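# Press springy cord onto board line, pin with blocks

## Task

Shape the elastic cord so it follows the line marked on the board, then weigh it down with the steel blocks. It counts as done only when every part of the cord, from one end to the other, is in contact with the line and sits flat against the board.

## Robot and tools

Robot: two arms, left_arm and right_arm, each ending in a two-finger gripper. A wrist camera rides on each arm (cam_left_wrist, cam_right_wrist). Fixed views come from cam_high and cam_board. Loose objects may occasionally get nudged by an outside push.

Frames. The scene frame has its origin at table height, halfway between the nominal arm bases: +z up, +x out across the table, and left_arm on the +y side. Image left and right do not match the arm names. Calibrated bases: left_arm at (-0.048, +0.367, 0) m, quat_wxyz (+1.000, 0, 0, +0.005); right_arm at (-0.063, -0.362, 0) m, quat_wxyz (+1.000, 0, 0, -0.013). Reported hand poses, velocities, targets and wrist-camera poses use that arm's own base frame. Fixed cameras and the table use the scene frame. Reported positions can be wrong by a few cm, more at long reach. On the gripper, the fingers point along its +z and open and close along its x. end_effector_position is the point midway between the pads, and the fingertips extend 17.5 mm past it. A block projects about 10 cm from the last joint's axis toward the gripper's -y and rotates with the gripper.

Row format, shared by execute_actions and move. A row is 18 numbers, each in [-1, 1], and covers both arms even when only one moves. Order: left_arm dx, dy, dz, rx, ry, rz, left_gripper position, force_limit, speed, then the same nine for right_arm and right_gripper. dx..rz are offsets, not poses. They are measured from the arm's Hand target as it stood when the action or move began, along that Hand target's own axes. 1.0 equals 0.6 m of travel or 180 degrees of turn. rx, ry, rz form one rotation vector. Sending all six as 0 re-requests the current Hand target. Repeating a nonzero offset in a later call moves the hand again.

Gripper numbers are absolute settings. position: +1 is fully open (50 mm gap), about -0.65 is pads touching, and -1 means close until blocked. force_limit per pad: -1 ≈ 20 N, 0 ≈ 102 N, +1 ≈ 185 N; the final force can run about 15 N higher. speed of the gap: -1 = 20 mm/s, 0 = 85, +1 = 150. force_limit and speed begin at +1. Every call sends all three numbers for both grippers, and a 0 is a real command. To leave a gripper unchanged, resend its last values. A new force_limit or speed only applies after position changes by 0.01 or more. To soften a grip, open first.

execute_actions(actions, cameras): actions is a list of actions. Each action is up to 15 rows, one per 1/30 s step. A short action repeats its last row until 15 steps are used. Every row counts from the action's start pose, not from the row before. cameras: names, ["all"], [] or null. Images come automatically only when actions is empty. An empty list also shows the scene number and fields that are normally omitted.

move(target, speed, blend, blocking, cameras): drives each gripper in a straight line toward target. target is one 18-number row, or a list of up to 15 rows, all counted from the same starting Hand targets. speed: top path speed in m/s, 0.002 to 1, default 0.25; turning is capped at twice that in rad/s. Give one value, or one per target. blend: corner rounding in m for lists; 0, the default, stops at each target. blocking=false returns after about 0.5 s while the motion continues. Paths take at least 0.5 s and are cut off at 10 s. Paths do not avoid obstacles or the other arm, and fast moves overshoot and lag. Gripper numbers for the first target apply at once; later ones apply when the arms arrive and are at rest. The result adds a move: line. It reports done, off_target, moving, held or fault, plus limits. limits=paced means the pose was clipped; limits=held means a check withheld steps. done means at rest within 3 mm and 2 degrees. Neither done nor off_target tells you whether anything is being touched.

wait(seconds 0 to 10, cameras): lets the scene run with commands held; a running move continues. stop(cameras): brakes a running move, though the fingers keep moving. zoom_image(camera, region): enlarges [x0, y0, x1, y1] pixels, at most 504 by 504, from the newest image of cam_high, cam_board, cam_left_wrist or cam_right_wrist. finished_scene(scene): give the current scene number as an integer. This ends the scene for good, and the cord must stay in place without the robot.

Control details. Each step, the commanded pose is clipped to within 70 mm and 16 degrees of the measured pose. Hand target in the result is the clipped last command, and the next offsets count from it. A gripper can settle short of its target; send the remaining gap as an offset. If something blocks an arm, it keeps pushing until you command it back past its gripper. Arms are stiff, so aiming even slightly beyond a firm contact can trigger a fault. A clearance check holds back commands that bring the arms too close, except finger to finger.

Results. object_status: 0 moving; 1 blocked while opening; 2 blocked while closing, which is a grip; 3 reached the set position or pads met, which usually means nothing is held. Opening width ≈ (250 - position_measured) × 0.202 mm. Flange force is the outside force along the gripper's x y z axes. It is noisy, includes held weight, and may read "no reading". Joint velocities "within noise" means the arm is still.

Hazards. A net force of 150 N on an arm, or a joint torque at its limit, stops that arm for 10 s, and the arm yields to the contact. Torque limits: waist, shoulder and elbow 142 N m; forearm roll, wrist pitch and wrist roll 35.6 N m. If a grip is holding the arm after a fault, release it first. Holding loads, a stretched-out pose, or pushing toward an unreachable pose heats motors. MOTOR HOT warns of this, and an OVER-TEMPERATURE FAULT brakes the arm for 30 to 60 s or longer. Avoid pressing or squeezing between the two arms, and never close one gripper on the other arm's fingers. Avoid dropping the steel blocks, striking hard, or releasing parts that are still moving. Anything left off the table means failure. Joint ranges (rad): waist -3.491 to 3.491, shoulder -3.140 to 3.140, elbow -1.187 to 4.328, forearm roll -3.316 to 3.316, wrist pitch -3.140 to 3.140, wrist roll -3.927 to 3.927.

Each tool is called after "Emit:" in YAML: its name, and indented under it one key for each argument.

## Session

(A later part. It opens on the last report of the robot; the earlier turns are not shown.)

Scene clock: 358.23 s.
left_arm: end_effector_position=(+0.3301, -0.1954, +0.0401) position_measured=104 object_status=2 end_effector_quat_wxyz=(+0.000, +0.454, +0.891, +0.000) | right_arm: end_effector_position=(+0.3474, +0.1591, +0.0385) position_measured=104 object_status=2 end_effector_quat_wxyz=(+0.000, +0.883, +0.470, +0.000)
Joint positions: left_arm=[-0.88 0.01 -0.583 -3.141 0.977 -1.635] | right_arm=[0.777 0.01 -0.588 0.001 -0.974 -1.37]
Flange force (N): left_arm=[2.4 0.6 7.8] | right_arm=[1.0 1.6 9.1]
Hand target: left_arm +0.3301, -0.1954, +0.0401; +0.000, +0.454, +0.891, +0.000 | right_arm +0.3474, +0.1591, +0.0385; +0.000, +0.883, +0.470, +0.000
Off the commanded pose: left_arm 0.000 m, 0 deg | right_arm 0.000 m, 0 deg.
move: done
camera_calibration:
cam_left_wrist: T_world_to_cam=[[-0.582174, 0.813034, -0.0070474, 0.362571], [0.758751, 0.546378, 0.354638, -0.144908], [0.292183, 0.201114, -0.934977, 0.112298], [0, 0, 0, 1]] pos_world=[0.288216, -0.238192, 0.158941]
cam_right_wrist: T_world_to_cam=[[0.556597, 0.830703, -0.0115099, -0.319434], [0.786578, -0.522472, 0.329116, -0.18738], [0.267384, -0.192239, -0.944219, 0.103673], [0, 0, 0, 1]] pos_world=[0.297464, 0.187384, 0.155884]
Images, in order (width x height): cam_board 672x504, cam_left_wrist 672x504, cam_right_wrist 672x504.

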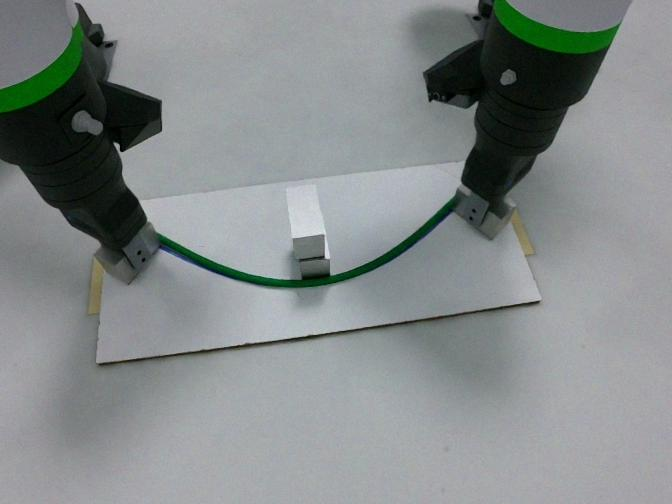

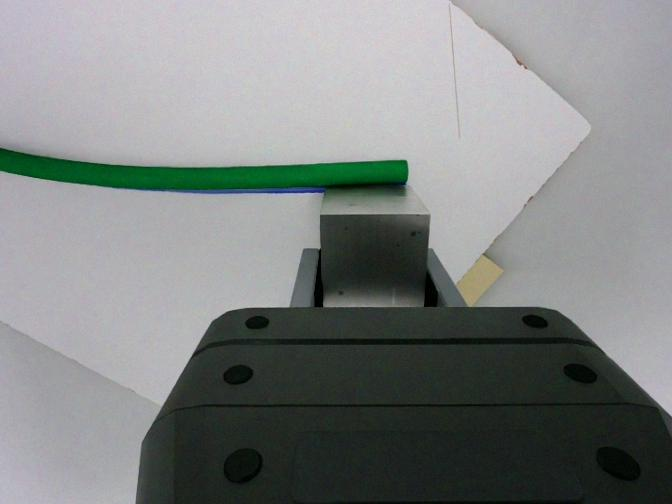

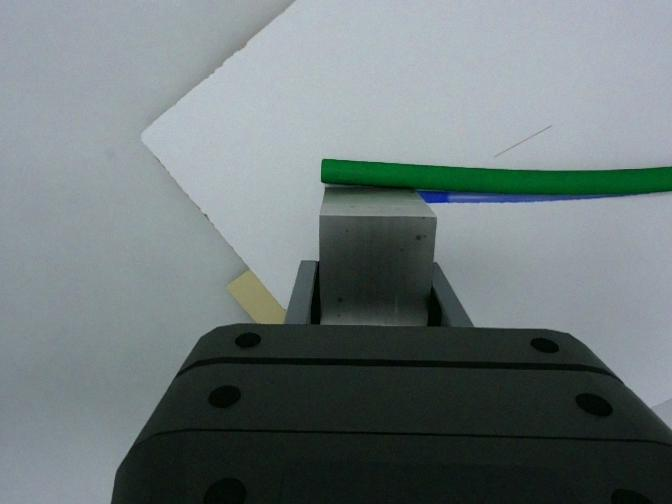

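Emit:
move:
  target: [0,0.0098,0,0,0,0,-1,-0.5,-0.6,0,0.0108,0,0,0,0,-1,-0.5,-0.6]
  speed: 0.05
  cameras: ["cam_board","cam_left_wrist","cam_right_wrist"]

Emit:
zoom_image:
  camera: "cam_left_wrist"
  region: [0, 120, 450, 260]

Emit:
zoom_image:
  camera: "cam_right_wrist"
  region: [290, 120, 672, 260]

Emit:
zoom_image:
  camera: "cam_board"
  region: [130, 180, 330, 310]

Emit:
zoom_image:
  camera: "cam_board"
  region: [290, 180, 490, 310]

Scene clock: 367.07 s.
left_arm: end_effector_position=(+0.3349, -0.1920, +0.0401) position_measured=104 object_status=2 end_effector_quat_wxyz=(+0.000, +0.454, +0.891, +0.000) | right_arm: end_effector_position=(+0.3528, +0.1555, +0.0385) position_measured=104 object_status=2 end_effector_quat_wxyz=(+0.000, +0.883, +0.470, +0.000)
Joint positions: left_arm=[-0.864 0.016 -0.577 -3.141 0.977 -1.651] | right_arm=[0.76 0.019 -0.579 0.001 -0.974 -1.353]
Flange force (N): left_arm=[3.1 0.1 7.7] | right_arm=[0.6 1.7 9.2]
Hand target: left_arm +0.3348, -0.1919, +0.0401; +0.000, +0.454, +0.891, +0.000 | right_arm +0.3528, +0.1555, +0.0385; +0.000, +0.883, +0.470, +0.000
Off the commanded pose: left_arm 0.000 m, 0 deg | right_arm 0.000 m, 0 deg.
move: done
camera_calibration:
cam_left_wrist: T_world_to_cam=[[-0.582156, 0.813046, -0.00710163, 0.362549], [0.758729, 0.546363, 0.354709, -0.15034], [0.292275, 0.201108, -0.93495, 0.110209], [0, 0, 0, 1]] pos_world=[0.292916, -0.234792, 0.158941]
cam_right_wrist: T_world_to_cam=[[0.556526, 0.830753, -0.0113358, -0.319464], [0.786555, -0.522425, 0.329246, -0.19353], [0.2676, -0.19215, -0.944176, 0.101451], [0, 0, 0, 1]] pos_world=[0.302864, 0.183785, 0.155885]
Images, in order (width x height): cam_board 672x504, cam_left_wrist 672x504, cam_right_wrist 672x504.

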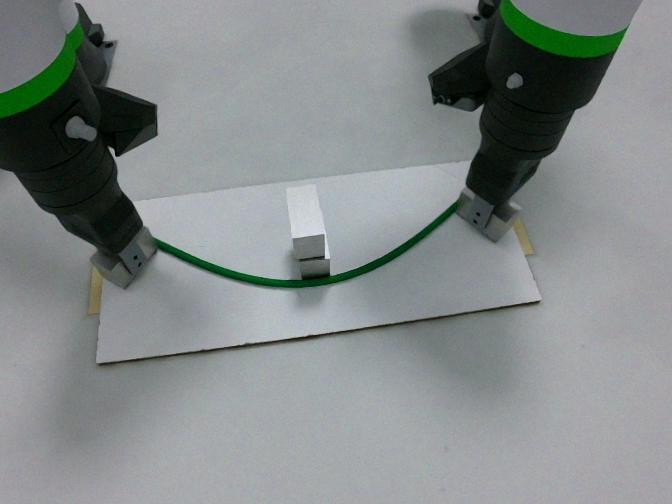

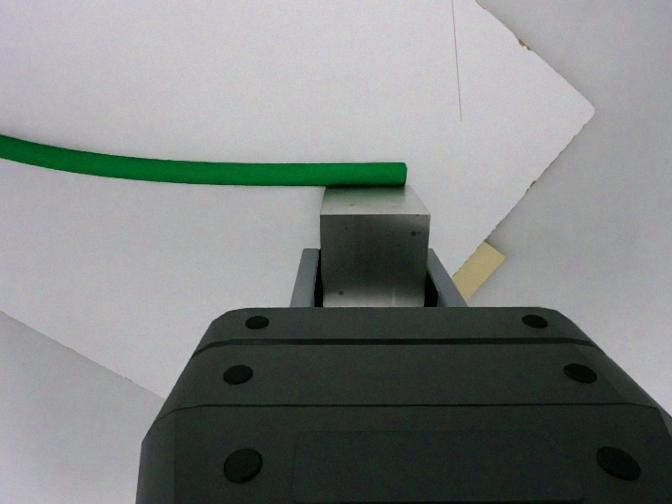

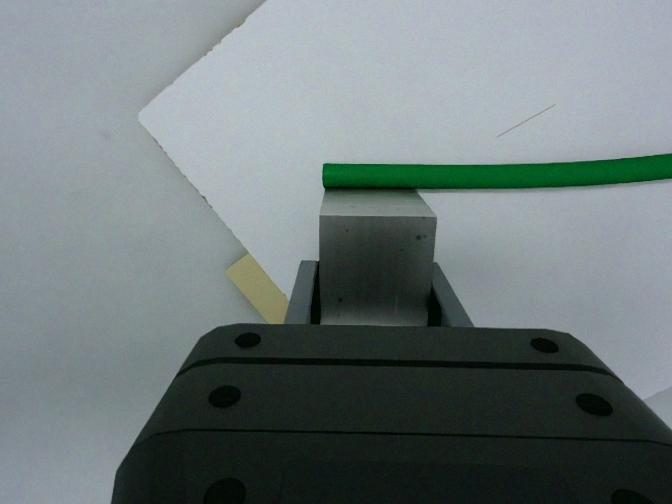

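Scaled by 1.120.

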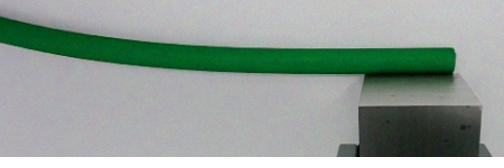

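Scaled by 1.319.

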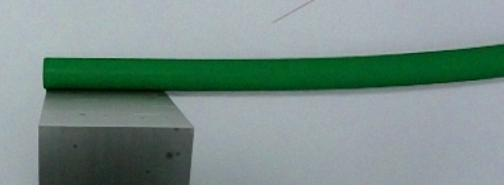

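Scaled by 2.520.

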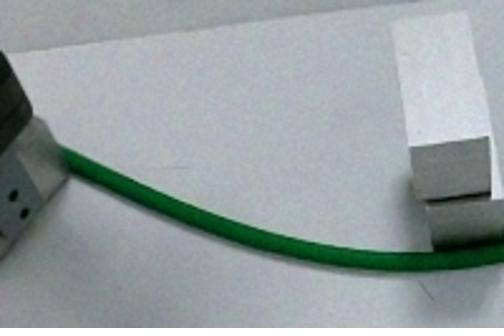

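Scaled by 2.520.

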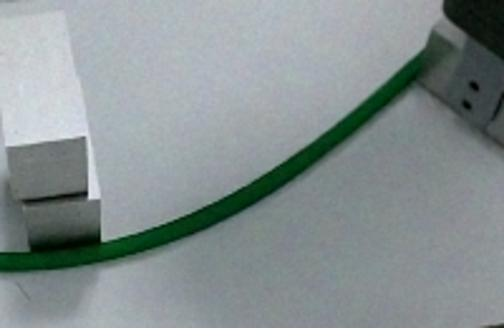

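Emit:
move:
  target: [0,0,0.002,0,0,0,-1,-0.5,-0.6,0,0,0.002,0,0,0,-1,-0.5,-0.6]
  speed: 0.03

Emit:
move:
  target: [0,0,0.0015,0,0,0,-1,-0.5,-0.6,0,0,0.0015,0,0,0,-1,-0.5,-0.6]
  speed: 0.03

Scene clock: 370.43 s.
left_arm: end_effector_position=(+0.3348, -0.1919, +0.0389) position_measured=104 object_status=2 end_effector_quat_wxyz=(+0.000, +0.454, +0.891, +0.000) | right_arm: end_effector_position=(+0.3528, +0.1555, +0.0373) position_measured=104 object_status=2 end_effector_quat_wxyz=(+0.000, +0.883, +0.470, +0.000)
Joint positions: left_arm=[-0.864 0.018 -0.578 -3.141 0.973 -1.651] | right_arm=[0.76 0.021 -0.58 0.001 -0.971 -1.353]
Flange force (N): left_arm=[2.0 0.6 8.6] | right_arm=[0.9 2.1 9.2]
Hand target: left_arm +0.3348, -0.1919, +0.0389; +0.000, +0.454, +0.891, +0.000 | right_arm +0.3528, +0.1555, +0.0373; +0.000, +0.883, +0.470, +0.000
Off the commanded pose: left_arm 0.000 m, 0 deg | right_arm 0.000 m, 0 deg.
move: done

Scene clock: 371.13 s.
left_arm: end_effector_position=(+0.3348, -0.1920, +0.0380) position_measured=104 object_status=2 end_effector_quat_wxyz=(+0.000, +0.454, +0.891, +0.000) | right_arm: end_effector_position=(+0.3528, +0.1555, +0.0364) position_measured=104 object_status=2 end_effector_quat_wxyz=(+0.000, +0.883, +0.470, +0.000)
Joint positions: left_arm=[-0.864 0.02 -0.579 -3.141 0.971 -1.651] | right_arm=[0.76 0.022 -0.581 0.001 -0.968 -1.353]
Flange force (N): left_arm=[9.8 -9.8 -16.6] | right_arm=[-7.7 -9.1 -28.1]
Hand target: left_arm +0.3348, -0.1919, +0.0380; +0.000, +0.454, +0.891, +0.000 | right_arm +0.3528, +0.1555, +0.0364; +0.000, +0.883, +0.470, +0.000
Off the commanded pose: left_arm 0.000 m, 0 deg | right_arm 0.000 m, 0 deg.
move: done

Emit:
move:
  target:
    - [0,0,-0.0004,0,0,0,-1,-0.5,-0.6,0,0,-0.0005,0,0,0,-1,-0.5,-0.6]
    - [0,0,-0.0004,0,0,0,1,-0.5,-1,0,0,-0.0005,0,0,0,1,-0.5,-1]
    - [0,0,-0.15,0,0,0,1,-0.5,-1,0,0,-0.15,0,0,0,1,-0.5,-1]
  speed: [0.05,0.05,0.15]
  cameras: ["cam_board","cam_left_wrist","cam_right_wrist"]

Emit:
zoom_image:
  camera: "cam_left_wrist"
  region: [0, 100, 450, 300]

Emit:
zoom_image:
  camera: "cam_right_wrist"
  region: [250, 100, 672, 300]

Emit:
zoom_image:
  camera: "cam_board"
  region: [90, 160, 530, 310]

Scene clock: 377.70 s.
left_arm: end_effector_position=(+0.3348, -0.1918, +0.1279) position_measured=3 object_status=3 end_effector_quat_wxyz=(+0.000, +0.454, +0.891, +0.000) | right_arm: end_effector_position=(+0.3528, +0.1555, +0.1264) position_measured=3 object_status=3 end_effector_quat_wxyz=(+0.000, +0.883, +0.470, +0.000)
Joint positions: left_arm=[-0.863 -0.097 -0.455 -3.141 1.212 -1.651] | right_arm=[0.76 -0.095 -0.457 0.001 -1.21 -1.353]
Flange force (N): left_arm=[2.5 0.0 3.1] | right_arm=[0.6 0.8 3.7]
Hand target: left_arm +0.3348, -0.1918, +0.1280; +0.000, +0.454, +0.891, +0.000 | right_arm +0.3528, +0.1556, +0.1264; +0.000, +0.883, +0.470, +0.000
Off the commanded pose: left_arm 0.000 m, 0 deg | right_arm 0.000 m, 0 deg.
move: done
camera_calibration:
cam_left_wrist: T_world_to_cam=[[-0.582197, 0.813018, -0.00697094, 0.362984], [0.758736, 0.546366, 0.354689, -0.181624], [0.292177, 0.20121, -0.934958, 0.192405], [0, 0, 0, 1]] pos_world=[0.292916, -0.234593, 0.246841]
cam_right_wrist: T_world_to_cam=[[0.556569, 0.830722, -0.0114928, -0.318436], [0.786528, -0.522404, 0.329345, -0.222523], [0.26759, -0.192343, -0.94414, 0.184567], [0, 0, 0, 1]] pos_world=[0.302864, 0.183784, 0.243884]
Images, in order (width x height): cam_board 672x504, cam_left_wrist 672x504, cam_right_wrist 672x504.

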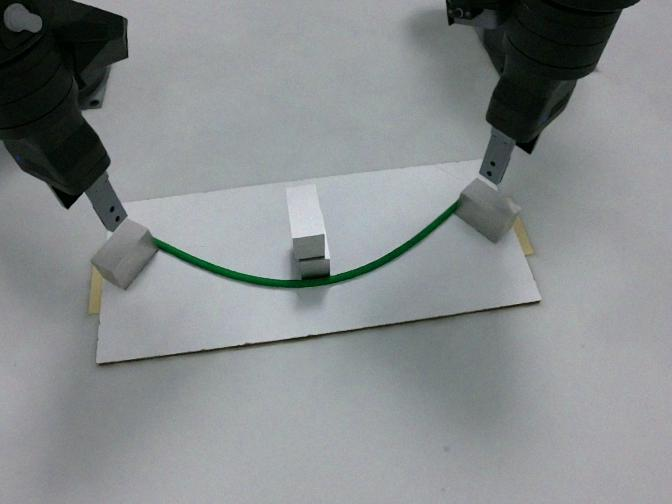

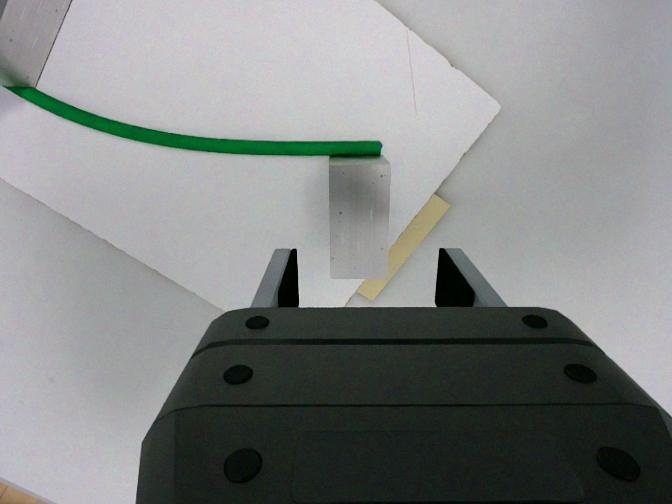

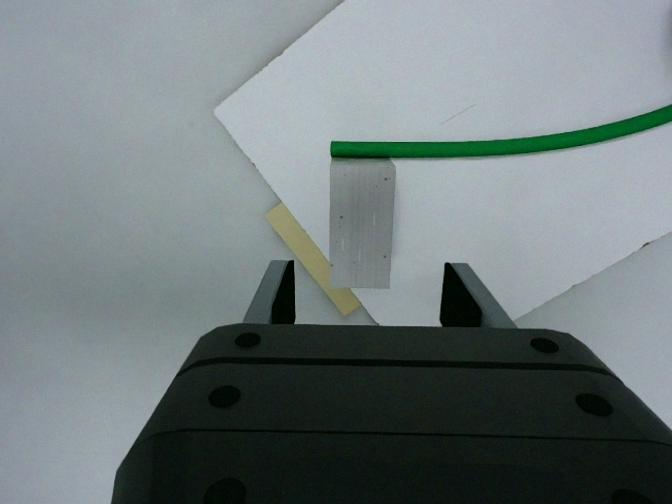

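Scaled by 1.120.

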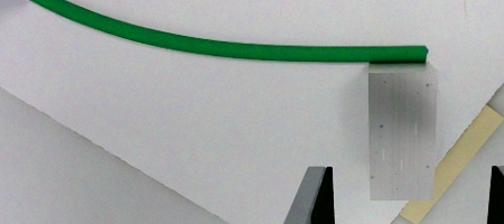

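Scaled by 1.194.

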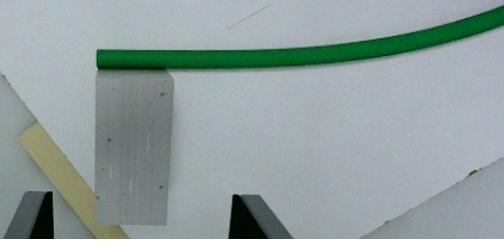

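Scaled by 1.145.

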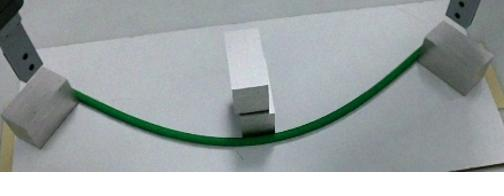

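Emit:
finished_scene:
  scene: 1

The scene is finished: the task was done.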